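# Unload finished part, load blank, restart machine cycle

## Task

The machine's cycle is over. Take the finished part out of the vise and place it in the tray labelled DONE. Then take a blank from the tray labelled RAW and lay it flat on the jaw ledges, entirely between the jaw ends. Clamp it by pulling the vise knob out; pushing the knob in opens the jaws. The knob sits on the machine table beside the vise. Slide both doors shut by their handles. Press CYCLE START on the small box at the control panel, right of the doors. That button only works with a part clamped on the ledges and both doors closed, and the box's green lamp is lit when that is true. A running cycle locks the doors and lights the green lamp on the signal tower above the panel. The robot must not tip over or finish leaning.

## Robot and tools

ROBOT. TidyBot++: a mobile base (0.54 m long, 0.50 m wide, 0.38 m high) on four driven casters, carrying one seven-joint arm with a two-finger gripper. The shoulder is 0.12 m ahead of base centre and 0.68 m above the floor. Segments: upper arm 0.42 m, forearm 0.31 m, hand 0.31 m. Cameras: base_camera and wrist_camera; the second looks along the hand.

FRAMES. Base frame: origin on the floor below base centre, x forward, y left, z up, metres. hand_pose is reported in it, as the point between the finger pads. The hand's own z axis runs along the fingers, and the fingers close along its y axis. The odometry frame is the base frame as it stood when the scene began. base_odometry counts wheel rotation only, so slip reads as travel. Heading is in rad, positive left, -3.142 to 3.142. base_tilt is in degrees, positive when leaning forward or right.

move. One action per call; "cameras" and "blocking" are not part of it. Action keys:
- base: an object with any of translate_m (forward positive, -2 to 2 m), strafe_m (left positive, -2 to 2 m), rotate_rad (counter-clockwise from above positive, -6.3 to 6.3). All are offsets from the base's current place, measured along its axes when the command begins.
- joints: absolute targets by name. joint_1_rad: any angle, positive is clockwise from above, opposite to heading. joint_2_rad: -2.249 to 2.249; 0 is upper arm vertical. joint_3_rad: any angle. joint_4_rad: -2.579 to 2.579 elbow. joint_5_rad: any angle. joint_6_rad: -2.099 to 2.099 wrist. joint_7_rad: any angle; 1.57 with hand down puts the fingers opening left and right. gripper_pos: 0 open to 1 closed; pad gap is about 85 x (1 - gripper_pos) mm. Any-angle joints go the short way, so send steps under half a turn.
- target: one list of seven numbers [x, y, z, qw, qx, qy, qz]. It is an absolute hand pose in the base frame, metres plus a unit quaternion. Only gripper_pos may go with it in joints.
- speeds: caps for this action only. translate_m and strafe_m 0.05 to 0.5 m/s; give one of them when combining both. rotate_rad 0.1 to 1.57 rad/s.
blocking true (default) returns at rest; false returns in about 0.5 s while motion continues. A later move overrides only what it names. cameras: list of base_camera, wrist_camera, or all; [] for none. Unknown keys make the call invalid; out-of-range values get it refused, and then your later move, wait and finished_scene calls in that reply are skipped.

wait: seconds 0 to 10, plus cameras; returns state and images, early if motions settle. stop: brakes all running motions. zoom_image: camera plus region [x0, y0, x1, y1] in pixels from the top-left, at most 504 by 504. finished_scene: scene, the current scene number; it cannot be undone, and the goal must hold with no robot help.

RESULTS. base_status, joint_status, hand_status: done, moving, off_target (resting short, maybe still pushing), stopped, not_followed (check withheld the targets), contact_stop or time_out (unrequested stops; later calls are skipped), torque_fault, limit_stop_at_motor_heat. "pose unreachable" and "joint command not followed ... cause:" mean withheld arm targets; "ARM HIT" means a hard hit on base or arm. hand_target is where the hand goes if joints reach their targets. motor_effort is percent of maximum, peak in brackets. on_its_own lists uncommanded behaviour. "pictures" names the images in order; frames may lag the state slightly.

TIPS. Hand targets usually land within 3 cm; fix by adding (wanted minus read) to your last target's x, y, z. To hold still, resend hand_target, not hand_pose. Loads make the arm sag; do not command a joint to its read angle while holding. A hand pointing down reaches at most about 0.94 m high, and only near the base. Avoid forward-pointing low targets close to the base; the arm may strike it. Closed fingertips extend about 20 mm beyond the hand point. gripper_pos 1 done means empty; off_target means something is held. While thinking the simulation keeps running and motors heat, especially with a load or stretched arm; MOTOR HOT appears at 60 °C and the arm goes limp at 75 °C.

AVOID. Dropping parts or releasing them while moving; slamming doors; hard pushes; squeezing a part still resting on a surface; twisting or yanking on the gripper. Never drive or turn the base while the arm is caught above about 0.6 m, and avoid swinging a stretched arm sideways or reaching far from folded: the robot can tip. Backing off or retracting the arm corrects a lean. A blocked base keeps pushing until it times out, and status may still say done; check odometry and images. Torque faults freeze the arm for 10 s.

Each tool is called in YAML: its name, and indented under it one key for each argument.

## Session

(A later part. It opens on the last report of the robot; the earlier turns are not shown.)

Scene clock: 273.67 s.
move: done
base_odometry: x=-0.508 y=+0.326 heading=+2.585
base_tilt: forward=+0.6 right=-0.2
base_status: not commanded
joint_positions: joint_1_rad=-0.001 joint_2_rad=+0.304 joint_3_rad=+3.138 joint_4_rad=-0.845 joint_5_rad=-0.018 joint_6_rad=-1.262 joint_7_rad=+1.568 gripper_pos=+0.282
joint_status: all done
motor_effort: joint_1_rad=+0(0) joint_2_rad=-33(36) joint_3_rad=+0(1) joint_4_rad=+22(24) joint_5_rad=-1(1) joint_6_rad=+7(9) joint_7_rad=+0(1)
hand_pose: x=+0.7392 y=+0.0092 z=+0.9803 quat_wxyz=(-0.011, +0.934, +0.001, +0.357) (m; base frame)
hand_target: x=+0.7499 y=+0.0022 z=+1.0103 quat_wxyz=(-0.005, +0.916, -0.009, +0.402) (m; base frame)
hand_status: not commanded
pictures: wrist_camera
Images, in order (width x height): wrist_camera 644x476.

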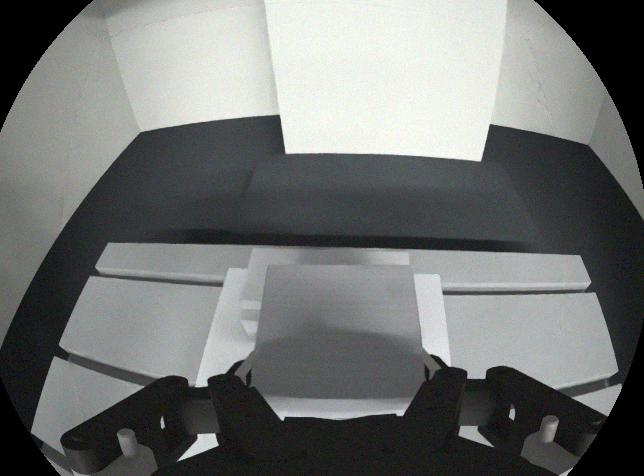

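move:
  base: {"translate_m":0.007,"strafe_m":0.003}
  speeds: {"translate_m":0.1}
  cameras: []

move:
  joints: {"joint_2_rad":0.305,"joint_4_rad":-0.85}
  cameras: ["wrist_camera"]

Scene clock: 278.57 s.
move: done
base_odometry: x=-0.516 y=+0.327 heading=+2.585
base_tilt: forward=+0.5 right=-0.3
base_status: done
joint_positions: joint_1_rad=-0.001 joint_2_rad=+0.306 joint_3_rad=+3.138 joint_4_rad=-0.846 joint_5_rad=-0.018 joint_6_rad=-1.259 joint_7_rad=+1.568 gripper_pos=+0.282
joint_status: not commanded
motor_effort: joint_1_rad=+0(3) joint_2_rad=-33(37) joint_3_rad=+0(2) joint_4_rad=+22(22) joint_5_rad=-1(2) joint_6_rad=+7(9) joint_7_rad=+0(1)
hand_pose: x=+0.7407 y=+0.0089 z=+0.9792 quat_wxyz=(-0.011, +0.934, +0.001, +0.357) (m; base frame)
hand_target: x=+0.7499 y=+0.0022 z=+1.0103 quat_wxyz=(-0.005, +0.916, -0.009, +0.402) (m; base frame)
hand_status: not commanded
pictures: none
No camera images: "cameras" was empty.

Scene clock: 279.13 s.
move: done
base_odometry: x=-0.516 y=+0.327 heading=+2.585
base_tilt: forward=+0.5 right=-0.3
base_status: not commanded
joint_positions: joint_1_rad=-0.001 joint_2_rad=+0.307 joint_3_rad=+3.138 joint_4_rad=-0.846 joint_5_rad=-0.018 joint_6_rad=-1.258 joint_7_rad=+1.568 gripper_pos=+0.282
joint_status: all done
motor_effort: joint_1_rad=+0(0) joint_2_rad=-30(34) joint_3_rad=+0(1) joint_4_rad=+20(21) joint_5_rad=-1(1) joint_6_rad=+7(8) joint_7_rad=+0(1)
hand_pose: x=+0.7408 y=+0.0089 z=+0.9788 quat_wxyz=(-0.011, +0.934, +0.001, +0.357) (m; base frame)
hand_target: x=+0.7555 y=+0.0022 z=+0.9925 quat_wxyz=(-0.005, +0.922, -0.009, +0.388) (m; base frame)
hand_status: not commanded
pictures: wrist_camera
Images, in order (width x height): wrist_camera 644x476.

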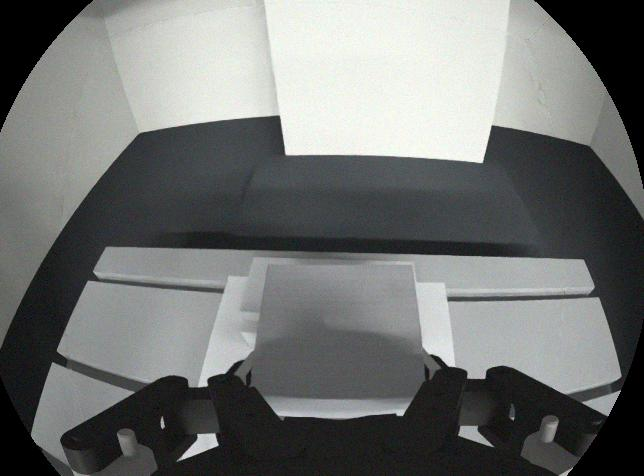

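move:
  joints: {"joint_2_rad":0.26,"joint_4_rad":-0.84}
  cameras: []

move:
  base: {"translate_m":0.006}
  speeds: {"translate_m":0.1}
  joints: {"joint_2_rad":0.27,"joint_4_rad":-0.84,"joint_6_rad":-1.26}
  cameras: ["wrist_camera"]

Scene clock: 290.70 s.
move: off_target
base_odometry: x=-0.516 y=+0.327 heading=+2.585
base_tilt: forward=+0.5 right=-0.2
base_status: not commanded
joint_positions: joint_1_rad=-0.001 joint_2_rad=+0.305 joint_3_rad=+3.138 joint_4_rad=-0.847 joint_5_rad=-0.018 joint_6_rad=-1.258 joint_7_rad=+1.568 gripper_pos=+0.282
joint_status: joint_2_rad off_target (ended at +0.305, target +0.260); the others done
motor_effort: joint_1_rad=+0(0) joint_2_rad=-34(35) joint_3_rad=+0(1) joint_4_rad=+22(23) joint_5_rad=-1(1) joint_6_rad=+8(8) joint_7_rad=+0(1)
hand_pose: x=+0.7404 y=+0.0089 z=+0.9793 quat_wxyz=(-0.011, +0.934, +0.001, +0.357) (m; base frame)
hand_target: x=+0.7415 y=+0.0022 z=+1.0260 quat_wxyz=(-0.005, +0.911, -0.009, +0.413) (m; base frame)
hand_status: not commanded
pictures: none
No camera images: "cameras" was empty.

Scene clock: 291.33 s.
move: done
base_odometry: x=-0.521 y=+0.330 heading=+2.585
base_tilt: forward=+0.5 right=-0.2
base_status: done
joint_positions: joint_1_rad=+0.000 joint_2_rad=+0.299 joint_3_rad=+3.138 joint_4_rad=-0.847 joint_5_rad=-0.018 joint_6_rad=-1.276 joint_7_rad=+1.568 gripper_pos=+0.282
joint_status: all done
motor_effort: joint_1_rad=+0(2) joint_2_rad=-32(37) joint_3_rad=+1(2) joint_4_rad=+21(24) joint_5_rad=-1(3) joint_6_rad=+7(9) joint_7_rad=+0(1)
hand_pose: x=+0.7345 y=+0.0084 z=+0.9794 quat_wxyz=(-0.010, +0.936, +0.001, +0.352) (m; base frame)
hand_target: x=+0.7298 y=+0.0022 z=+1.0040 quat_wxyz=(-0.004, +0.926, -0.009, +0.376) (m; base frame)
hand_status: not commanded
pictures: wrist_camera
Images, in order (width x height): wrist_camera 644x476.

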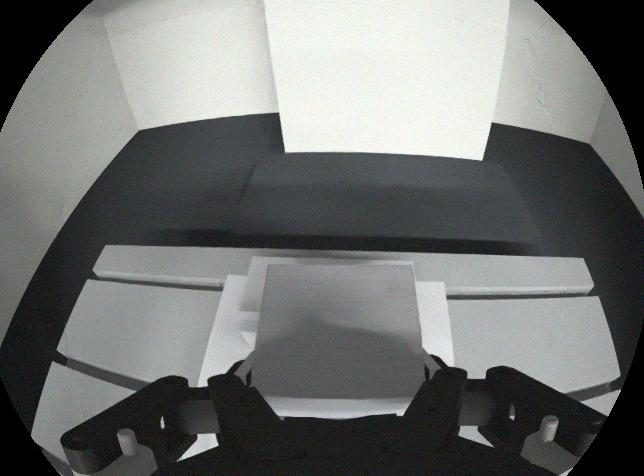

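zoom_image:
  camera: "wrist_camera"
  region: [200, 230, 480, 440]

Scaled by 1.800.

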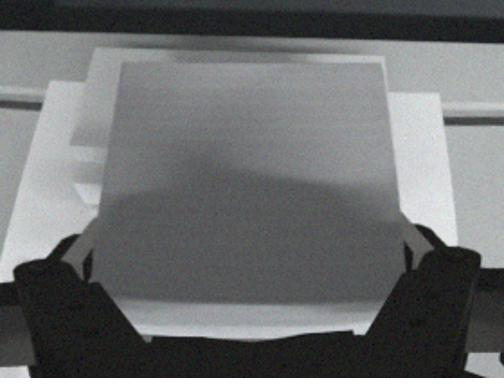

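move:
  joints: {"joint_2_rad":0.23,"joint_4_rad":-0.84,"joint_6_rad":-1.26}
  cameras: []

move:
  joints: {"joint_2_rad":0.25,"joint_4_rad":-0.84,"joint_6_rad":-1.31}
  cameras: ["wrist_camera"]

Scene clock: 303.83 s.
move: off_target
base_odometry: x=-0.521 y=+0.330 heading=+2.585
base_tilt: forward=+0.5 right=-0.2
base_status: not commanded
joint_positions: joint_1_rad=+0.000 joint_2_rad=+0.274 joint_3_rad=+3.138 joint_4_rad=-0.852 joint_5_rad=-0.018 joint_6_rad=-1.276 joint_7_rad=+1.568 gripper_pos=+0.282
joint_status: joint_2_rad off_target (ended at +0.274, target +0.230); the others done
motor_effort: joint_1_rad=+0(0) joint_2_rad=-33(36) joint_3_rad=+0(1) joint_4_rad=+22(23) joint_5_rad=-1(1) joint_6_rad=+8(9) joint_7_rad=+0(1)
hand_pose: x=+0.7266 y=+0.0084 z=+0.9921 quat_wxyz=(-0.010, +0.932, +0.001, +0.361) (m; base frame)
hand_target: x=+0.7165 y=+0.0022 z=+1.0282 quat_wxyz=(-0.005, +0.919, -0.009, +0.395) (m; base frame)
hand_status: not commanded
pictures: none
No camera images: "cameras" was empty.

Scene clock: 304.40 s.
move: done
base_odometry: x=-0.521 y=+0.330 heading=+2.585
base_tilt: forward=+0.5 right=-0.3
base_status: not commanded
joint_positions: joint_1_rad=+0.000 joint_2_rad=+0.279 joint_3_rad=+3.138 joint_4_rad=-0.853 joint_5_rad=-0.018 joint_6_rad=-1.301 joint_7_rad=+1.568 gripper_pos=+0.282
joint_status: all done
motor_effort: joint_1_rad=+0(0) joint_2_rad=-34(35) joint_3_rad=+0(1) joint_4_rad=+23(24) joint_5_rad=-1(1) joint_6_rad=+8(9) joint_7_rad=-1(1)
hand_pose: x=+0.7218 y=+0.0085 z=+0.9839 quat_wxyz=(-0.010, +0.938, +0.001, +0.347) (m; base frame)
hand_target: x=+0.7121 y=+0.0021 z=+1.0054 quat_wxyz=(-0.004, +0.932, -0.009, +0.362) (m; base frame)
hand_status: not commanded
pictures: wrist_camera
Images, in order (width x height): wrist_camera 644x476.

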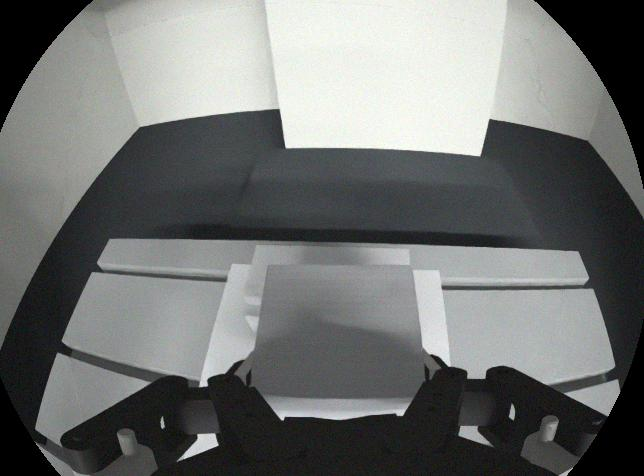

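move:
  base: {"translate_m":0.004}
  speeds: {"translate_m":0.1}
  joints: {"joint_2_rad":0.285,"joint_4_rad":-0.84,"joint_6_rad":-1.27}
  cameras: ["wrist_camera"]

Scene clock: 309.67 s.
move: done
base_odometry: x=-0.524 y=+0.332 heading=+2.585
base_tilt: forward=+0.5 right=-0.2
base_status: done
joint_positions: joint_1_rad=+0.000 joint_2_rad=+0.292 joint_3_rad=+3.138 joint_4_rad=-0.853 joint_5_rad=-0.018 joint_6_rad=-1.302 joint_7_rad=+1.568 gripper_pos=+0.282
joint_status: all done
motor_effort: joint_1_rad=+0(2) joint_2_rad=-31(34) joint_3_rad=+1(1) joint_4_rad=+23(24) joint_5_rad=+0(1) joint_6_rad=+11(15) joint_7_rad=+0(1)
hand_pose: x=+0.7255 y=+0.0085 z=+0.9755 quat_wxyz=(-0.010, +0.940, +0.001, +0.340) (m; base frame)
hand_target: x=+0.7323 y=+0.0022 z=+0.9927 quat_wxyz=(-0.004, +0.931, -0.009, +0.365) (m; base frame)
hand_status: not commanded
pictures: wrist_camera
Images, in order (width x height): wrist_camera 644x476.

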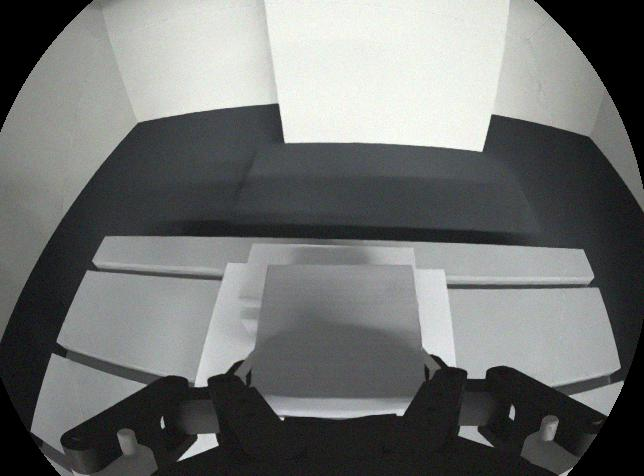

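move:
  base: {"translate_m":-0.005}
  speeds: {"translate_m":0.1}
  cameras: []

move:
  joints: {"joint_2_rad":0.3,"joint_4_rad":-0.85,"joint_6_rad":-1.27}
  cameras: ["wrist_camera"]

Scene clock: 313.13 s.
move: done
base_odometry: x=-0.520 y=+0.330 heading=+2.585
base_tilt: forward=+0.5 right=-0.2
base_status: done
joint_positions: joint_1_rad=+0.000 joint_2_rad=+0.303 joint_3_rad=+3.138 joint_4_rad=-0.853 joint_5_rad=-0.018 joint_6_rad=-1.295 joint_7_rad=+1.568 gripper_pos=+0.282
joint_status: not commanded
motor_effort: joint_1_rad=+0(1) joint_2_rad=-31(34) joint_3_rad=+0(1) joint_4_rad=+20(22) joint_5_rad=-1(2) joint_6_rad=+6(9) joint_7_rad=+0(1)
hand_pose: x=+0.7304 y=+0.0085 z=+0.9705 quat_wxyz=(-0.010, +0.941, +0.001, +0.339) (m; base frame)
hand_target: x=+0.7323 y=+0.0022 z=+0.9927 quat_wxyz=(-0.004, +0.931, -0.009, +0.365) (m; base frame)
hand_status: not commanded
pictures: none
No camera images: "cameras" was empty.

Scene clock: 313.67 s.
move: done
base_odometry: x=-0.520 y=+0.330 heading=+2.585
base_tilt: forward=+0.4 right=-0.3
base_status: not commanded
joint_positions: joint_1_rad=+0.000 joint_2_rad=+0.303 joint_3_rad=+3.138 joint_4_rad=-0.853 joint_5_rad=-0.018 joint_6_rad=-1.295 joint_7_rad=+1.568 gripper_pos=+0.282
joint_status: all done
motor_effort: joint_1_rad=+0(0) joint_2_rad=-29(32) joint_3_rad=+0(1) joint_4_rad=+19(21) joint_5_rad=-1(1) joint_6_rad=+6(7) joint_7_rad=+0(1)
hand_pose: x=+0.7304 y=+0.0085 z=+0.9703 quat_wxyz=(-0.010, +0.941, +0.001, +0.339) (m; base frame)
hand_target: x=+0.7359 y=+0.0022 z=+0.9785 quat_wxyz=(-0.004, +0.936, -0.009, +0.353) (m; base frame)
hand_status: not commanded
pictures: wrist_camera
Images, in order (width x height): wrist_camera 644x476.

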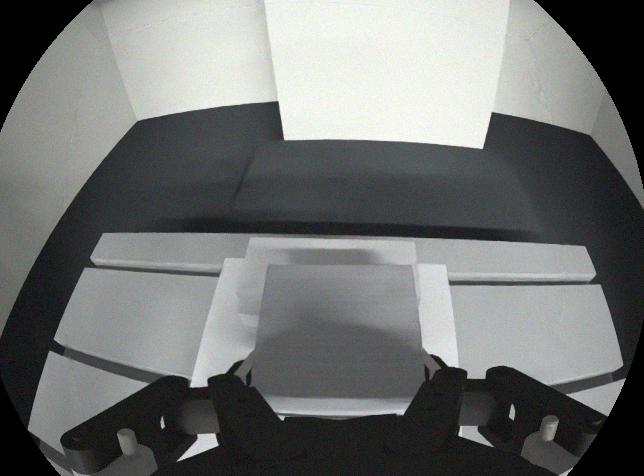

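move:
  joints: {"gripper_pos":0.2}
  cameras: ["wrist_camera"]

move:
  joints: {"gripper_pos":0}
  cameras: []

move:
  joints: {"joint_2_rad":0.22,"joint_4_rad":-0.75,"joint_6_rad":-1.3}
  cameras: ["wrist_camera"]

Scene clock: 318.40 s.
move: done
base_odometry: x=-0.520 y=+0.330 heading=+2.585
base_tilt: forward=+0.5 right=-0.2
base_status: not commanded
joint_positions: joint_1_rad=+0.000 joint_2_rad=+0.305 joint_3_rad=+3.138 joint_4_rad=-0.853 joint_5_rad=-0.018 joint_6_rad=-1.295 joint_7_rad=+1.568 gripper_pos=+0.200
joint_status: all done
motor_effort: joint_1_rad=+0(0) joint_2_rad=-30(32) joint_3_rad=+0(1) joint_4_rad=+18(21) joint_5_rad=-1(1) joint_6_rad=+5(7) joint_7_rad=+0(1)
hand_pose: x=+0.7311 y=+0.0085 z=+0.9688 quat_wxyz=(-0.010, +0.941, +0.001, +0.337) (m; base frame)
hand_target: x=+0.7359 y=+0.0022 z=+0.9785 quat_wxyz=(-0.004, +0.936, -0.009, +0.353) (m; base frame)
hand_status: not commanded
pictures: wrist_camera
Images, in order (width x height): wrist_camera 644x476.

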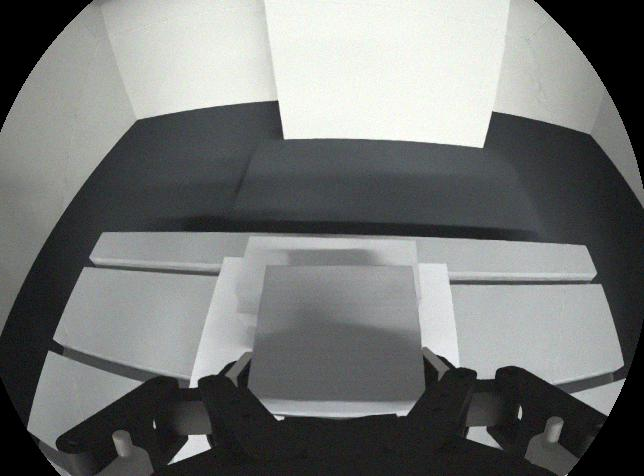

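Scene clock: 319.03 s.
move: done
base_odometry: x=-0.520 y=+0.330 heading=+2.585
base_tilt: forward=+0.5 right=-0.2
base_status: not commanded
joint_positions: joint_1_rad=+0.000 joint_2_rad=+0.305 joint_3_rad=+3.138 joint_4_rad=-0.853 joint_5_rad=-0.018 joint_6_rad=-1.295 joint_7_rad=+1.568 gripper_pos=+0.000
joint_status: all done
motor_effort: joint_1_rad=+0(0) joint_2_rad=-30(30) joint_3_rad=+0(1) joint_4_rad=+18(19) joint_5_rad=-1(1) joint_6_rad=+5(6) joint_7_rad=+0(1)
hand_pose: x=+0.7311 y=+0.0085 z=+0.9688 quat_wxyz=(-0.010, +0.941, +0.001, +0.337) (m; base frame)
hand_target: x=+0.7359 y=+0.0022 z=+0.9785 quat_wxyz=(-0.004, +0.936, -0.009, +0.353) (m; base frame)
hand_status: not commanded
pictures: none
No camera images: "cameras" was empty.

Scene clock: 320.30 s.
move: done
base_odometry: x=-0.520 y=+0.330 heading=+2.585
base_tilt: forward=+0.5 right=-0.3
base_status: not commanded
joint_positions: joint_1_rad=+0.000 joint_2_rad=+0.223 joint_3_rad=+3.138 joint_4_rad=-0.767 joint_5_rad=-0.018 joint_6_rad=-1.295 joint_7_rad=+1.568 gripper_pos=+0.000
joint_status: all done
motor_effort: joint_1_rad=+0(0) joint_2_rad=-27(33) joint_3_rad=+1(1) joint_4_rad=+18(21) joint_5_rad=-1(1) joint_6_rad=+6(7) joint_7_rad=+0(1)
hand_pose: x=+0.7101 y=+0.0084 z=+1.0608 quat_wxyz=(-0.010, +0.910, +0.002, +0.415) (m; base frame)
hand_target: x=+0.7084 y=+0.0021 z=+1.0698 quat_wxyz=(-0.005, +0.906, -0.009, +0.422) (m; base frame)
hand_status: not commanded
pictures: wrist_camera
Images, in order (width x height): wrist_camera 644x476.

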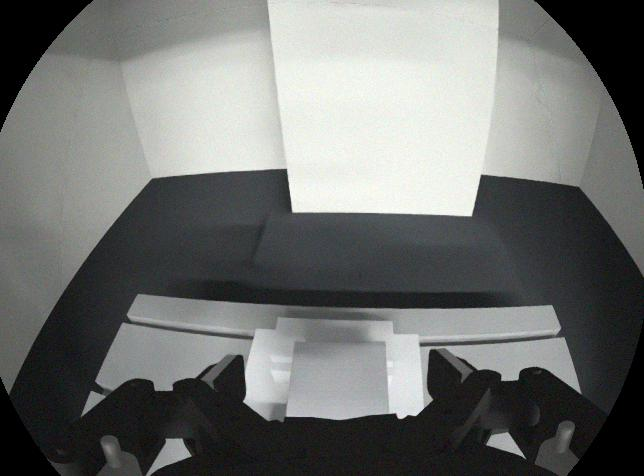

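move:
  base: {"translate_m":-0.17}
  cameras: ["wrist_camera"]

zoom_image:
  camera: "wrist_camera"
  region: [220, 200, 440, 400]

Scene clock: 325.53 s.
move: done
base_odometry: x=-0.375 y=+0.239 heading=+2.585
base_tilt: forward=+0.5 right=-0.2
base_status: done
joint_positions: joint_1_rad=+0.000 joint_2_rad=+0.222 joint_3_rad=+3.138 joint_4_rad=-0.766 joint_5_rad=-0.017 joint_6_rad=-1.295 joint_7_rad=+1.568 gripper_pos=+0.000
joint_status: not commanded
motor_effort: joint_1_rad=+0(3) joint_2_rad=-26(30) joint_3_rad=+0(2) joint_4_rad=+18(19) joint_5_rad=+0(2) joint_6_rad=+6(7) joint_7_rad=+0(1)
hand_pose: x=+0.7098 y=+0.0082 z=+1.0620 quat_wxyz=(-0.010, +0.909, +0.001, +0.416) (m; base frame)
hand_target: x=+0.7084 y=+0.0021 z=+1.0698 quat_wxyz=(-0.005, +0.906, -0.009, +0.422) (m; base frame)
hand_status: not commanded
pictures: wrist_camera
Images, in order (width x height): wrist_camera 644x476.

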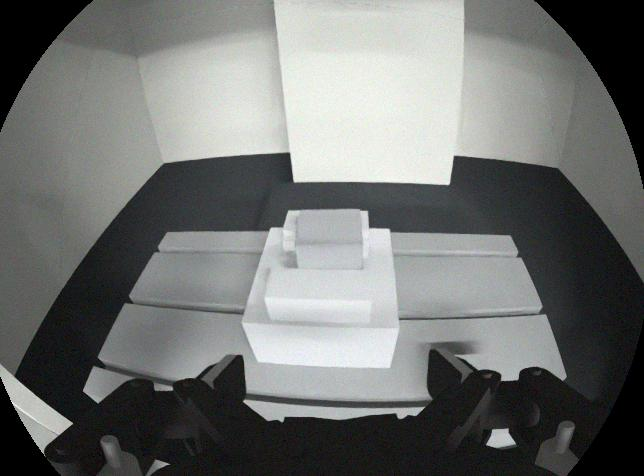

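Scaled by 2.291.

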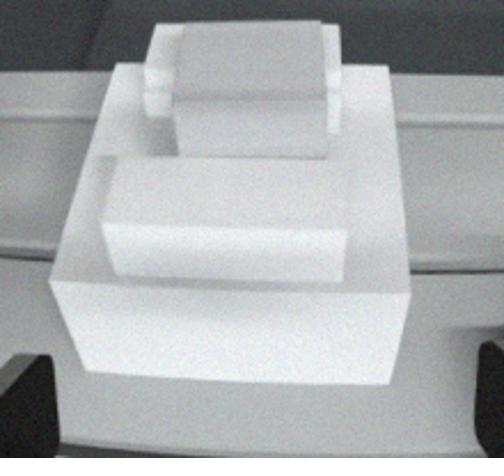

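Looks like a seated part. Go to the knob.

move:
  base: {"translate_m":-0.23,"strafe_m":-0.166}
  cameras: []

move:
  base: {"translate_m":0.09}
  joints: {"joint_2_rad":0.285,"joint_4_rad":-1.34,"joint_6_rad":-0.56,"gripper_pos":0.35}
  cameras: ["wrist_camera"]

Scene clock: 330.37 s.
move: done
base_odometry: x=-0.092 y=+0.259 heading=+2.585
base_tilt: forward=+0.5 right=-0.2
base_status: done
joint_positions: joint_1_rad=+0.001 joint_2_rad=+0.221 joint_3_rad=+3.139 joint_4_rad=-0.766 joint_5_rad=-0.017 joint_6_rad=-1.295 joint_7_rad=+1.568 gripper_pos=+0.000
joint_status: not commanded
motor_effort: joint_1_rad=+0(3) joint_2_rad=-26(29) joint_3_rad=+0(2) joint_4_rad=+18(19) joint_5_rad=-1(1) joint_6_rad=+6(7) joint_7_rad=+0(1)
hand_pose: x=+0.7095 y=+0.0077 z=+1.0624 quat_wxyz=(-0.010, +0.909, +0.001, +0.417) (m; base frame)
hand_target: x=+0.7084 y=+0.0021 z=+1.0698 quat_wxyz=(-0.005, +0.906, -0.009, +0.422) (m; base frame)
hand_status: not commanded
pictures: none
No camera images: "cameras" was empty.

Scene clock: 332.53 s.
move: done
base_odometry: x=-0.169 y=+0.307 heading=+2.584
base_tilt: forward=+0.5 right=-0.2
base_status: done
joint_positions: joint_1_rad=+0.001 joint_2_rad=+0.283 joint_3_rad=+3.139 joint_4_rad=-1.325 joint_5_rad=-0.017 joint_6_rad=-0.623 joint_7_rad=+1.568 gripper_pos=+0.350
joint_status: all done
motor_effort: joint_1_rad=+0(1) joint_2_rad=-31(33) joint_3_rad=+0(1) joint_4_rad=+21(23) joint_5_rad=-1(1) joint_6_rad=+7(8) joint_7_rad=+0(1)
hand_pose: x=+0.7965 y=+0.0059 z=+0.8833 quat_wxyz=(-0.009, +0.898, -0.004, +0.440) (m; base frame)
hand_target: x=+0.8056 y=+0.0023 z=+0.8892 quat_wxyz=(-0.005, +0.888, -0.009, +0.460) (m; base frame)
hand_status: not commanded
pictures: wrist_camera
Images, in order (width x height): wrist_camera 644x476.

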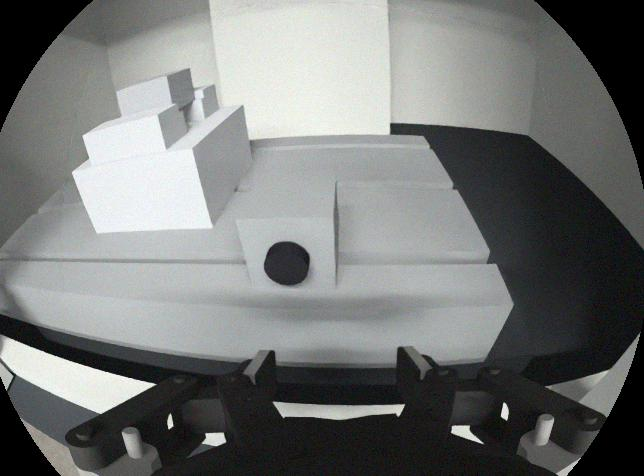

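move:
  base: {"translate_m":0.03,"strafe_m":0.028}
  cameras: ["wrist_camera"]

Scene clock: 335.30 s.
move: done
base_odometry: x=-0.209 y=+0.299 heading=+2.584
base_tilt: forward=+0.5 right=-0.3
base_status: done
joint_positions: joint_1_rad=-0.002 joint_2_rad=+0.292 joint_3_rad=+3.139 joint_4_rad=-1.327 joint_5_rad=-0.017 joint_6_rad=-0.618 joint_7_rad=+1.568 gripper_pos=+0.350
joint_status: not commanded
motor_effort: joint_1_rad=+0(3) joint_2_rad=-31(34) joint_3_rad=+0(2) joint_4_rad=+21(21) joint_5_rad=-1(1) joint_6_rad=+6(7) joint_7_rad=+0(1)
hand_pose: x=+0.7989 y=+0.0077 z=+0.8776 quat_wxyz=(-0.010, +0.899, -0.003, +0.437) (m; base frame)
hand_target: x=+0.8056 y=+0.0023 z=+0.8892 quat_wxyz=(-0.005, +0.888, -0.009, +0.460) (m; base frame)
hand_status: not commanded
pictures: wrist_camera
Images, in order (width x height): wrist_camera 644x476.

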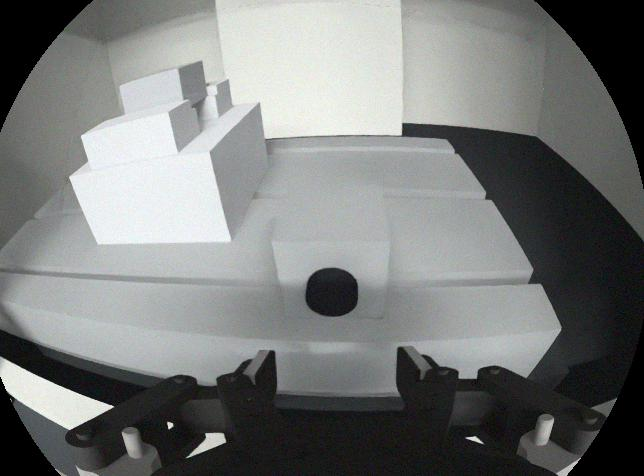

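move:
  base: {"translate_m":0.026}
  speeds: {"translate_m":0.1}
  cameras: ["wrist_camera"]

move:
  base: {"translate_m":0.012}
  speeds: {"translate_m":0.08}
  cameras: ["wrist_camera"]

Scene clock: 341.30 s.
move: done
base_odometry: x=-0.231 y=+0.312 heading=+2.584
base_tilt: forward=+0.5 right=-0.2
base_status: done
joint_positions: joint_1_rad=-0.002 joint_2_rad=+0.297 joint_3_rad=+3.139 joint_4_rad=-1.329 joint_5_rad=-0.017 joint_6_rad=-0.615 joint_7_rad=+1.568 gripper_pos=+0.350
joint_status: not commanded
motor_effort: joint_1_rad=+0(2) joint_2_rad=-32(34) joint_3_rad=+0(2) joint_4_rad=+21(22) joint_5_rad=-1(1) joint_6_rad=+6(7) joint_7_rad=-1(1)
hand_pose: x=+0.8001 y=+0.0076 z=+0.8734 quat_wxyz=(-0.010, +0.900, -0.003, +0.435) (m; base frame)
hand_target: x=+0.8056 y=+0.0023 z=+0.8892 quat_wxyz=(-0.005, +0.888, -0.009, +0.460) (m; base frame)
hand_status: not commanded
pictures: wrist_camera
Images, in order (width x height): wrist_camera 644x476.

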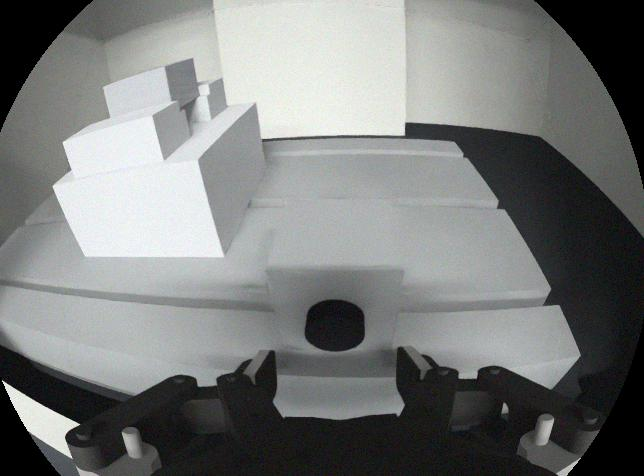

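Scene clock: 341.97 s.
move: done
base_odometry: x=-0.242 y=+0.319 heading=+2.585
base_tilt: forward=+0.5 right=-0.2
base_status: done
joint_positions: joint_1_rad=-0.002 joint_2_rad=+0.298 joint_3_rad=+3.139 joint_4_rad=-1.330 joint_5_rad=-0.017 joint_6_rad=-0.613 joint_7_rad=+1.568 gripper_pos=+0.350
joint_status: not commanded
motor_effort: joint_1_rad=+0(1) joint_2_rad=-32(35) joint_3_rad=+0(1) joint_4_rad=+20(22) joint_5_rad=-1(1) joint_6_rad=+7(7) joint_7_rad=+0(1)
hand_pose: x=+0.8003 y=+0.0076 z=+0.8729 quat_wxyz=(-0.010, +0.900, -0.003, +0.435) (m; base frame)
hand_target: x=+0.8056 y=+0.0023 z=+0.8892 quat_wxyz=(-0.005, +0.888, -0.009, +0.460) (m; base frame)
hand_status: not commanded
pictures: wrist_camera
Images, in order (width x height): wrist_camera 644x476.

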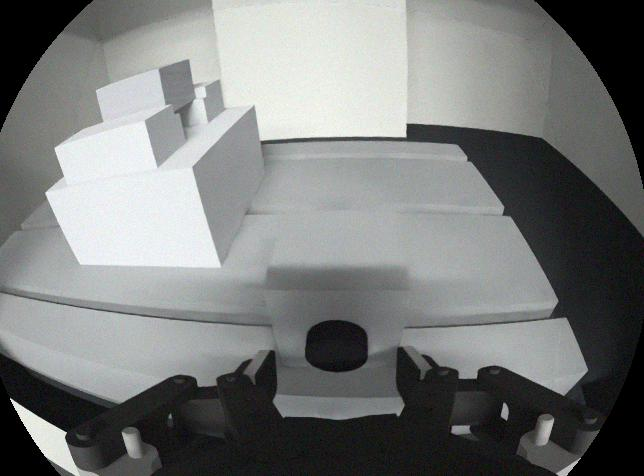

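move:
  base: {"translate_m":0.008}
  speeds: {"translate_m":0.08}
  cameras: ["wrist_camera"]

move:
  joints: {"gripper_pos":0.85}
  cameras: ["wrist_camera"]

Scene clock: 346.90 s.
move: done
base_odometry: x=-0.248 y=+0.323 heading=+2.585
base_tilt: forward=+0.5 right=-0.3
base_status: done
joint_positions: joint_1_rad=-0.002 joint_2_rad=+0.286 joint_3_rad=+3.139 joint_4_rad=-1.343 joint_5_rad=-0.017 joint_6_rad=-0.611 joint_7_rad=+1.568 gripper_pos=+0.350
joint_status: not commanded
motor_effort: joint_1_rad=+0(1) joint_2_rad=-29(32) joint_3_rad=+1(1) joint_4_rad=+22(27) joint_5_rad=-1(1) joint_6_rad=+8(18) joint_7_rad=+0(1)
hand_pose: x=+0.7957 y=+0.0074 z=+0.8737 quat_wxyz=(-0.009, +0.900, -0.004, +0.435) (m; base frame)
hand_target: x=+0.8056 y=+0.0023 z=+0.8892 quat_wxyz=(-0.005, +0.888, -0.009, +0.460) (m; base frame)
hand_status: not commanded
pictures: wrist_camera
Images, in order (width x height): wrist_camera 644x476.

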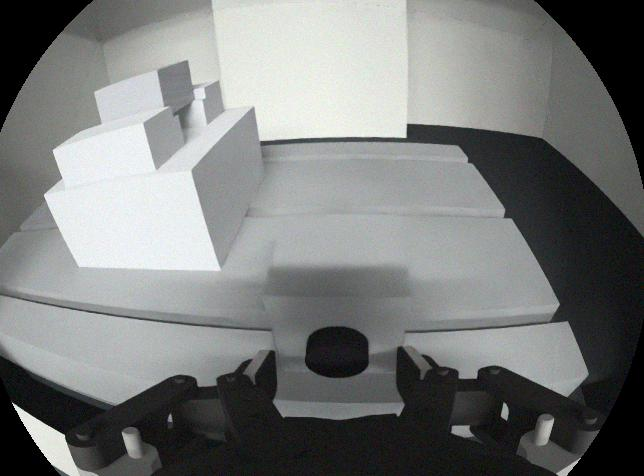

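Scene clock: 347.73 s.
move: off_target
base_odometry: x=-0.248 y=+0.323 heading=+2.585
base_tilt: forward=+0.4 right=-0.2
base_status: not commanded
joint_positions: joint_1_rad=-0.001 joint_2_rad=+0.278 joint_3_rad=+3.138 joint_4_rad=-1.349 joint_5_rad=-0.017 joint_6_rad=-0.611 joint_7_rad=+1.568 gripper_pos=+0.747
joint_status: gripper_pos off_target (ended at +0.747, target +0.850)
motor_effort: joint_1_rad=-3(8) joint_2_rad=-27(29) joint_3_rad=-3(7) joint_4_rad=+24(26) joint_5_rad=-2(4) joint_6_rad=+12(15) joint_7_rad=+0(1)
hand_pose: x=+0.7928 y=+0.0075 z=+0.8763 quat_wxyz=(-0.010, +0.900, -0.003, +0.437) (m; base frame)
hand_target: x=+0.8056 y=+0.0023 z=+0.8892 quat_wxyz=(-0.005, +0.888, -0.009, +0.460) (m; base frame)
hand_status: not commanded
pictures: wrist_camera
Images, in order (width x height): wrist_camera 644x476.

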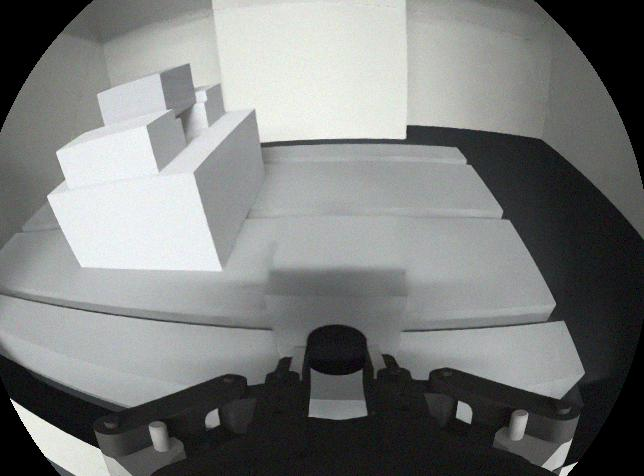

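move:
  base: {"translate_m":-0.03}
  speeds: {"translate_m":0.06}
  cameras: ["wrist_camera"]

Scene clock: 350.73 s.
move: done
base_odometry: x=-0.223 y=+0.307 heading=+2.585
base_tilt: forward=+0.5 right=-0.3
base_status: done
joint_positions: joint_1_rad=-0.003 joint_2_rad=+0.309 joint_3_rad=+3.138 joint_4_rad=-1.335 joint_5_rad=-0.017 joint_6_rad=-0.557 joint_7_rad=+1.568 gripper_pos=+0.749
joint_status: not commanded
motor_effort: joint_1_rad=+1(3) joint_2_rad=-35(39) joint_3_rad=+1(3) joint_4_rad=+18(23) joint_5_rad=-1(2) joint_6_rad=+3(12) joint_7_rad=+0(1)
hand_pose: x=+0.8119 y=+0.0081 z=+0.8762 quat_wxyz=(-0.010, +0.891, -0.003, +0.453) (m; base frame)
hand_target: x=+0.8056 y=+0.0023 z=+0.8892 quat_wxyz=(-0.005, +0.888, -0.009, +0.460) (m; base frame)
hand_status: not commanded
pictures: wrist_camera
Images, in order (width x height): wrist_camera 644x476.

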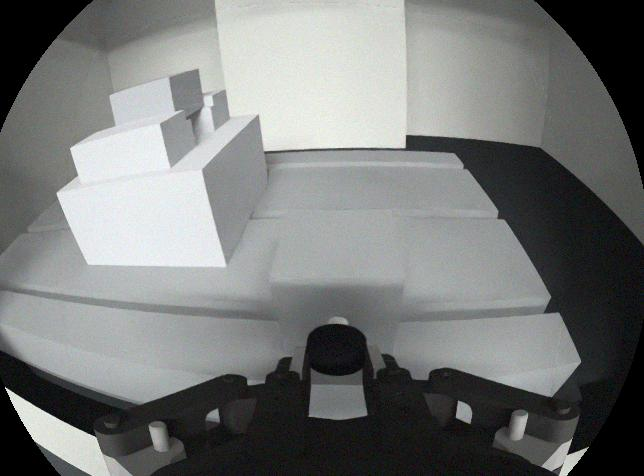

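move:
  base: {"translate_m":-0.015}
  speeds: {"translate_m":0.06}
  cameras: ["wrist_camera"]

Scene clock: 353.57 s.
move: done
base_odometry: x=-0.210 y=+0.299 heading=+2.584
base_tilt: forward=+0.5 right=-0.2
base_status: done
joint_positions: joint_1_rad=-0.003 joint_2_rad=+0.333 joint_3_rad=+3.138 joint_4_rad=-1.320 joint_5_rad=-0.017 joint_6_rad=-0.525 joint_7_rad=+1.568 gripper_pos=+0.749
joint_status: not commanded
motor_effort: joint_1_rad=+2(3) joint_2_rad=-40(43) joint_3_rad=+1(2) joint_4_rad=+16(18) joint_5_rad=-1(1) joint_6_rad=-2(5) joint_7_rad=+0(1)
hand_pose: x=+0.8253 y=+0.0084 z=+0.8762 quat_wxyz=(-0.010, +0.886, -0.003, +0.463) (m; base frame)
hand_target: x=+0.8056 y=+0.0023 z=+0.8892 quat_wxyz=(-0.005, +0.888, -0.009, +0.460) (m; base frame)
hand_status: not commanded
pictures: wrist_camera
Images, in order (width x height): wrist_camera 644x476.

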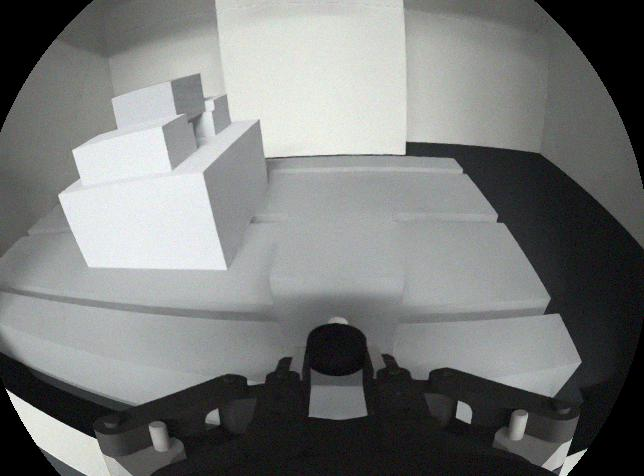

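move:
  base: {"translate_m":0.02}
  speeds: {"translate_m":0.08}
  cameras: []

move:
  joints: {"gripper_pos":0.35}
  cameras: []

move:
  base: {"translate_m":-0.28}
  speeds: {"translate_m":0.3}
  cameras: ["wrist_camera"]

Scene clock: 356.87 s.
move: done
base_odometry: x=-0.227 y=+0.310 heading=+2.585
base_tilt: forward=+0.4 right=-0.3
base_status: done
joint_positions: joint_1_rad=-0.002 joint_2_rad=+0.298 joint_3_rad=+3.138 joint_4_rad=-1.345 joint_5_rad=-0.017 joint_6_rad=-0.565 joint_7_rad=+1.568 gripper_pos=+0.749
joint_status: not commanded
motor_effort: joint_1_rad=+0(3) joint_2_rad=-32(41) joint_3_rad=+0(3) joint_4_rad=+21(24) joint_5_rad=-1(1) joint_6_rad=+7(11) joint_7_rad=-1(1)
hand_pose: x=+0.8062 y=+0.0073 z=+0.8764 quat_wxyz=(-0.009, +0.893, -0.004, +0.450) (m; base frame)
hand_target: x=+0.8056 y=+0.0023 z=+0.8892 quat_wxyz=(-0.005, +0.888, -0.009, +0.460) (m; base frame)
hand_status: not commanded
pictures: none
No camera images: "cameras" was empty.

Scene clock: 357.70 s.
move: done
base_odometry: x=-0.227 y=+0.310 heading=+2.585
base_tilt: forward=+0.5 right=-0.2
base_status: not commanded
joint_positions: joint_1_rad=-0.002 joint_2_rad=+0.299 joint_3_rad=+3.138 joint_4_rad=-1.345 joint_5_rad=-0.017 joint_6_rad=-0.565 joint_7_rad=+1.568 gripper_pos=+0.350
joint_status: all done
motor_effort: joint_1_rad=+0(1) joint_2_rad=-32(36) joint_3_rad=+0(1) joint_4_rad=+21(22) joint_5_rad=-1(1) joint_6_rad=+7(7) joint_7_rad=+0(1)
hand_pose: x=+0.8064 y=+0.0073 z=+0.8760 quat_wxyz=(-0.009, +0.893, -0.004, +0.450) (m; base frame)
hand_target: x=+0.8056 y=+0.0023 z=+0.8892 quat_wxyz=(-0.005, +0.888, -0.009, +0.460) (m; base frame)
hand_status: not commanded
pictures: none
No camera images: "cameras" was empty.

Scene clock: 359.53 s.
move: done
base_odometry: x=+0.010 y=+0.161 heading=+2.585
base_tilt: forward=+0.5 right=-0.3
base_status: done
joint_positions: joint_1_rad=-0.002 joint_2_rad=+0.293 joint_3_rad=+3.139 joint_4_rad=-1.345 joint_5_rad=-0.017 joint_6_rad=-0.565 joint_7_rad=+1.568 gripper_pos=+0.350
joint_status: not commanded
motor_effort: joint_1_rad=+0(2) joint_2_rad=-32(35) joint_3_rad=+0(2) joint_4_rad=+21(22) joint_5_rad=-1(1) joint_6_rad=+7(7) joint_7_rad=-1(1)
hand_pose: x=+0.8053 y=+0.0069 z=+0.8802 quat_wxyz=(-0.009, +0.892, -0.004, +0.453) (m; base frame)
hand_target: x=+0.8056 y=+0.0023 z=+0.8892 quat_wxyz=(-0.005, +0.888, -0.009, +0.460) (m; base frame)
hand_status: not commanded
pictures: wrist_camera
Images, in order (width x height): wrist_camera 644x476.

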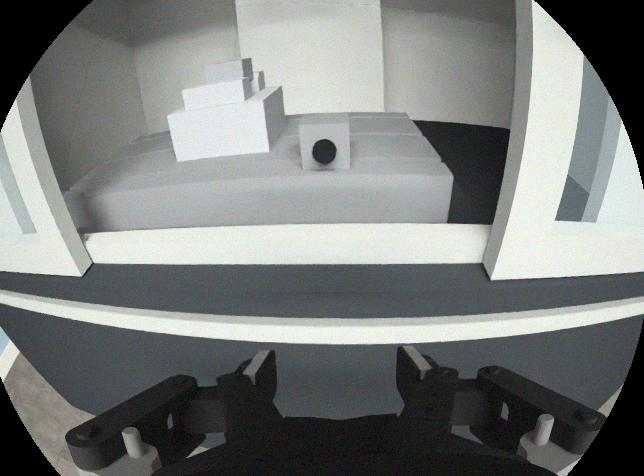

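move:
  base: {"strafe_m":0.395,"translate_m":0.05}
  joints: {"joint_2_rad":-0.01,"joint_4_rad":-1.2,"joint_6_rad":-0.33,"gripper_pos":0.25}
  cameras: ["wrist_camera"]

Scene clock: 365.60 s.
move: done
base_odometry: x=-0.241 y=-0.148 heading=+2.585
base_tilt: forward=+0.5 right=-0.2
base_status: done
joint_positions: joint_1_rad=-0.005 joint_2_rad=-0.005 joint_3_rad=+3.135 joint_4_rad=-1.208 joint_5_rad=-0.017 joint_6_rad=-0.387 joint_7_rad=+1.568 gripper_pos=+0.250
joint_status: all done
motor_effort: joint_1_rad=+0(4) joint_2_rad=-21(36) joint_3_rad=+1(3) joint_4_rad=+21(24) joint_5_rad=-1(1) joint_6_rad=+9(9) joint_7_rad=+0(1)
hand_pose: x=+0.7213 y=+0.0103 z=+1.2096 quat_wxyz=(-0.013, +0.714, +0.000, +0.700) (m; base frame)
hand_target: x=+0.7175 y=+0.0023 z=+1.2352 quat_wxyz=(-0.008, +0.689, -0.007, +0.725) (m; base frame)
hand_status: not commanded
pictures: wrist_camera
Images, in order (width x height): wrist_camera 644x476.

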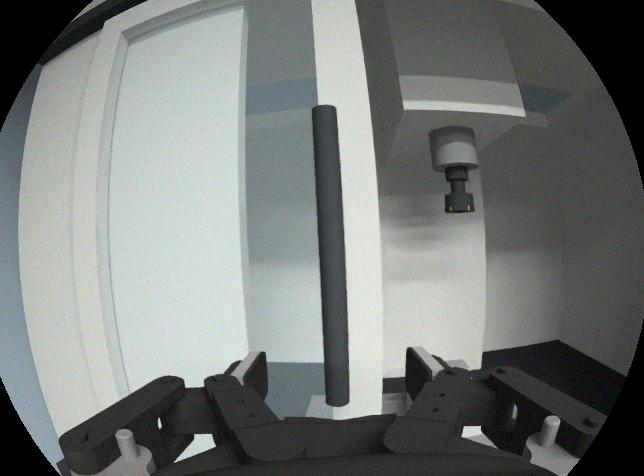

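move:
  base: {"translate_m":0.19,"strafe_m":-0.003}
  speeds: {"translate_m":0.2}
  cameras: ["wrist_camera"]

Scene clock: 371.13 s.
move: done
base_odometry: x=-0.401 y=-0.045 heading=+2.586
base_tilt: forward=+0.4 right=-0.3
base_status: done
joint_positions: joint_1_rad=-0.005 joint_2_rad=-0.001 joint_3_rad=+3.135 joint_4_rad=-1.208 joint_5_rad=-0.017 joint_6_rad=-0.386 joint_7_rad=+1.568 gripper_pos=+0.250
joint_status: not commanded
motor_effort: joint_1_rad=+0(0) joint_2_rad=-21(25) joint_3_rad=+1(1) joint_4_rad=+21(22) joint_5_rad=+0(1) joint_6_rad=+8(9) joint_7_rad=+0(1)
hand_pose: x=+0.7236 y=+0.0103 z=+1.2071 quat_wxyz=(-0.013, +0.715, +0.000, +0.699) (m; base frame)
hand_target: x=+0.7175 y=+0.0023 z=+1.2352 quat_wxyz=(-0.008, +0.689, -0.007, +0.725) (m; base frame)
hand_status: not commanded
pictures: wrist_camera
Images, in order (width x height): wrist_camera 644x476.

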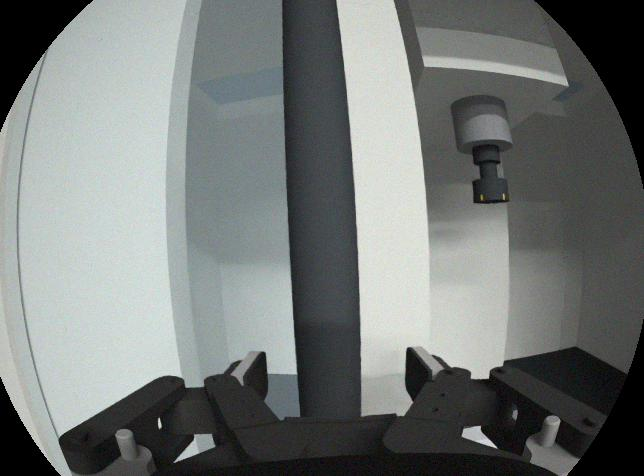

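move:
  base: {"strafe_m":-0.315}
  speeds: {"strafe_m":0.12}
  cameras: ["wrist_camera"]

Scene clock: 376.83 s.
move: done
base_odometry: x=-0.235 y=+0.223 heading=+2.586
base_tilt: forward=+0.5 right=-0.2
base_status: done
joint_positions: joint_1_rad=-0.041 joint_2_rad=-0.008 joint_3_rad=+3.101 joint_4_rad=-1.211 joint_5_rad=-0.017 joint_6_rad=-0.382 joint_7_rad=+1.568 gripper_pos=+0.250
joint_status: not commanded
motor_effort: joint_1_rad=+5(13) joint_2_rad=-18(25) joint_3_rad=+6(14) joint_4_rad=+20(25) joint_5_rad=+1(3) joint_6_rad=+9(12) joint_7_rad=-1(1)
hand_pose: x=+0.7173 y=+0.0525 z=+1.2114 quat_wxyz=(-0.037, +0.712, +0.025, +0.701) (m; base frame)
hand_target: x=+0.7175 y=+0.0023 z=+1.2352 quat_wxyz=(-0.008, +0.689, -0.007, +0.725) (m; base frame)
hand_status: not commanded
pictures: wrist_camera
Images, in order (width x height): wrist_camera 644x476.

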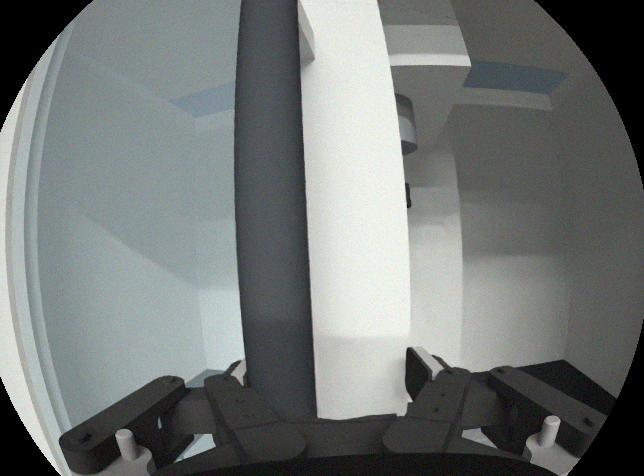

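move:
  base: {"strafe_m":-0.03}
  speeds: {"strafe_m":0.12}
  cameras: []

Scene clock: 380.30 s.
move: done
base_odometry: x=-0.219 y=+0.248 heading=+2.586
base_tilt: forward=+0.5 right=-0.3
base_status: done
joint_positions: joint_1_rad=-0.060 joint_2_rad=-0.003 joint_3_rad=+3.080 joint_4_rad=-1.210 joint_5_rad=-0.017 joint_6_rad=-0.372 joint_7_rad=+1.568 gripper_pos=+0.250
joint_status: not commanded
motor_effort: joint_1_rad=+11(13) joint_2_rad=-22(23) joint_3_rad=+12(14) joint_4_rad=+20(21) joint_5_rad=+2(3) joint_6_rad=+7(9) joint_7_rad=+0(1)
hand_pose: x=+0.7175 y=+0.0765 z=+1.2115 quat_wxyz=(-0.051, +0.709, +0.039, +0.702) (m; base frame)
hand_target: x=+0.7175 y=+0.0023 z=+1.2352 quat_wxyz=(-0.008, +0.689, -0.007, +0.725) (m; base frame)
hand_status: not commanded
pictures: none
No camera images: "cameras" was empty.

move:
  base: {"strafe_m":0.078}
  speeds: {"strafe_m":0.15}
  cameras: []

move:
  base: {"translate_m":-0.18}
  cameras: ["wrist_camera"]

move:
  base: {"strafe_m":-0.357}
  cameras: ["wrist_camera"]

Scene clock: 384.57 s.
move: done
base_odometry: x=-0.260 y=+0.182 heading=+2.585
base_tilt: forward=+0.5 right=-0.3
base_status: done
joint_positions: joint_1_rad=-0.007 joint_2_rad=-0.005 joint_3_rad=+3.135 joint_4_rad=-1.210 joint_5_rad=-0.017 joint_6_rad=-0.371 joint_7_rad=+1.568 gripper_pos=+0.250
joint_status: not commanded
motor_effort: joint_1_rad=+0(11) joint_2_rad=-21(23) joint_3_rad=+1(12) joint_4_rad=+21(23) joint_5_rad=-1(3) joint_6_rad=+9(11) joint_7_rad=-1(1)
hand_pose: x=+0.7216 y=+0.0116 z=+1.2131 quat_wxyz=(-0.014, +0.709, +0.000, +0.705) (m; base frame)
hand_target: x=+0.7175 y=+0.0023 z=+1.2352 quat_wxyz=(-0.008, +0.689, -0.007, +0.725) (m; base frame)
hand_status: not commanded
pictures: none
No camera images: "cameras" was empty.

Scene clock: 386.20 s.
move: done
base_odometry: x=-0.107 y=+0.087 heading=+2.586
base_tilt: forward=+0.5 right=-0.2
base_status: done
joint_positions: joint_1_rad=-0.007 joint_2_rad=-0.012 joint_3_rad=+3.135 joint_4_rad=-1.210 joint_5_rad=-0.017 joint_6_rad=-0.371 joint_7_rad=+1.568 gripper_pos=+0.250
joint_status: not commanded
motor_effort: joint_1_rad=+0(1) joint_2_rad=-21(25) joint_3_rad=+0(1) joint_4_rad=+21(22) joint_5_rad=-1(1) joint_6_rad=+8(9) joint_7_rad=+0(1)
hand_pose: x=+0.7181 y=+0.0114 z=+1.2171 quat_wxyz=(-0.014, +0.707, +0.000, +0.707) (m; base frame)
hand_target: x=+0.7175 y=+0.0023 z=+1.2352 quat_wxyz=(-0.008, +0.689, -0.007, +0.725) (m; base frame)
hand_status: not commanded
pictures: wrist_camera
Images, in order (width x height): wrist_camera 644x476.

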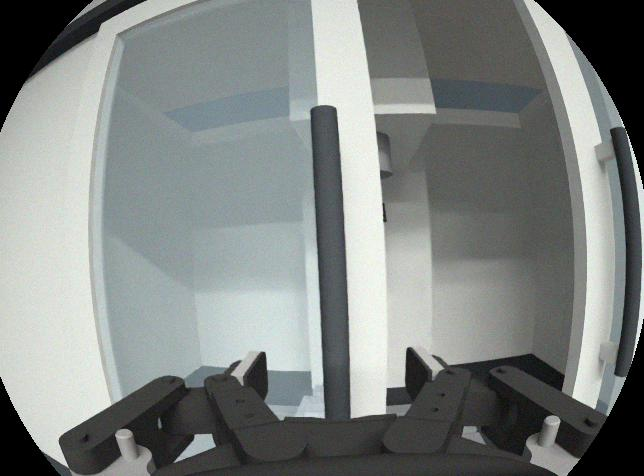

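Scene clock: 388.13 s.
move: done
base_odometry: x=+0.082 y=+0.390 heading=+2.585
base_tilt: forward=+0.5 right=-0.3
base_status: done
joint_positions: joint_1_rad=+0.001 joint_2_rad=-0.011 joint_3_rad=+3.142 joint_4_rad=-1.210 joint_5_rad=-0.017 joint_6_rad=-0.371 joint_7_rad=+1.568 gripper_pos=+0.250
joint_status: not commanded
motor_effort: joint_1_rad=+0(3) joint_2_rad=-20(21) joint_3_rad=+1(3) joint_4_rad=+21(21) joint_5_rad=-1(1) joint_6_rad=+8(9) joint_7_rad=+0(1)
hand_pose: x=+0.7185 y=+0.0026 z=+1.2168 quat_wxyz=(-0.008, +0.707, -0.005, +0.707) (m; base frame)
hand_target: x=+0.7175 y=+0.0023 z=+1.2352 quat_wxyz=(-0.008, +0.689, -0.007, +0.725) (m; base frame)
hand_status: not commanded
pictures: wrist_camera
Images, in order (width x height): wrist_camera 644x476.

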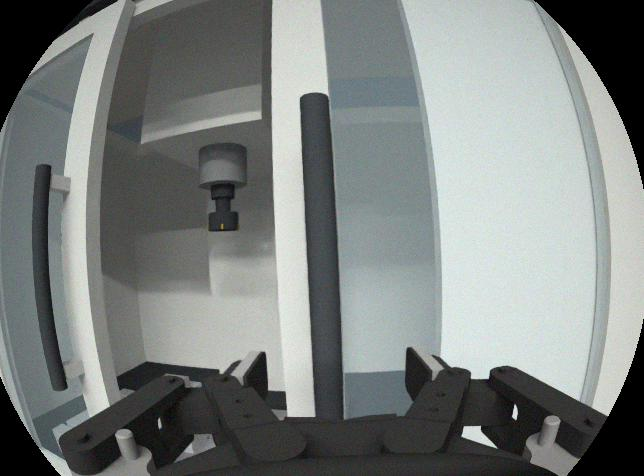

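move:
  base: {"translate_m":0.183,"strafe_m":0.005}
  speeds: {"translate_m":0.2}
  cameras: ["wrist_camera"]

move:
  base: {"strafe_m":0.325}
  speeds: {"strafe_m":0.12}
  cameras: ["wrist_camera"]

Scene clock: 392.07 s.
move: done
base_odometry: x=-0.076 y=+0.483 heading=+2.585
base_tilt: forward=+0.5 right=-0.2
base_status: done
joint_positions: joint_1_rad=+0.000 joint_2_rad=-0.039 joint_3_rad=+3.139 joint_4_rad=-1.213 joint_5_rad=-0.018 joint_6_rad=-0.373 joint_7_rad=+1.568 gripper_pos=+0.250
joint_status: not commanded
motor_effort: joint_1_rad=+1(2) joint_2_rad=-14(23) joint_3_rad=+2(4) joint_4_rad=+24(25) joint_5_rad=+0(1) joint_6_rad=+13(15) joint_7_rad=-1(1)
hand_pose: x=+0.7037 y=+0.0049 z=+1.2311 quat_wxyz=(-0.010, +0.699, -0.003, +0.715) (m; base frame)
hand_target: x=+0.7175 y=+0.0023 z=+1.2352 quat_wxyz=(-0.008, +0.689, -0.007, +0.725) (m; base frame)
hand_status: not commanded
pictures: wrist_camera
Images, in order (width x height): wrist_camera 644x476.

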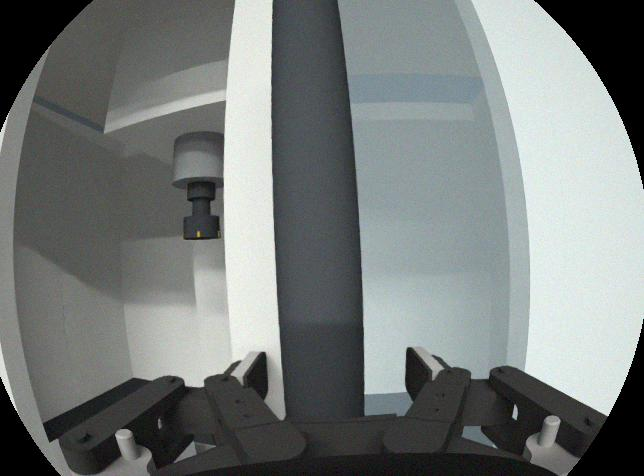

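Scene clock: 395.47 s.
move: done
base_odometry: x=-0.248 y=+0.207 heading=+2.585
base_tilt: forward=+0.4 right=-0.3
base_status: done
joint_positions: joint_1_rad=+0.036 joint_2_rad=-0.026 joint_3_rad=+3.174 joint_4_rad=-1.206 joint_5_rad=-0.009 joint_6_rad=-0.365 joint_7_rad=+1.568 gripper_pos=+0.250
joint_status: not commanded
motor_effort: joint_1_rad=-4(12) joint_2_rad=-16(19) joint_3_rad=-5(13) joint_4_rad=+20(25) joint_5_rad=-2(5) joint_6_rad=+8(15) joint_7_rad=-1(2)
hand_pose: x=+0.7091 y=-0.0386 z=+1.2302 quat_wxyz=(+0.019, +0.697, -0.027, +0.716) (m; base frame)
hand_target: x=+0.7175 y=+0.0023 z=+1.2352 quat_wxyz=(-0.008, +0.689, -0.007, +0.725) (m; base frame)
hand_status: not commanded
pictures: wrist_camera
Images, in order (width x height): wrist_camera 644x476.

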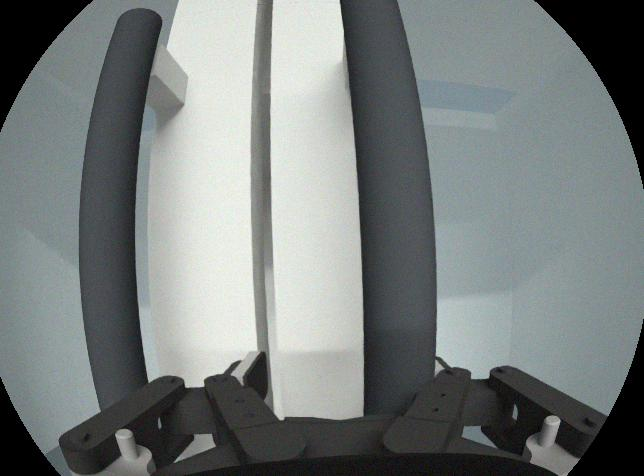

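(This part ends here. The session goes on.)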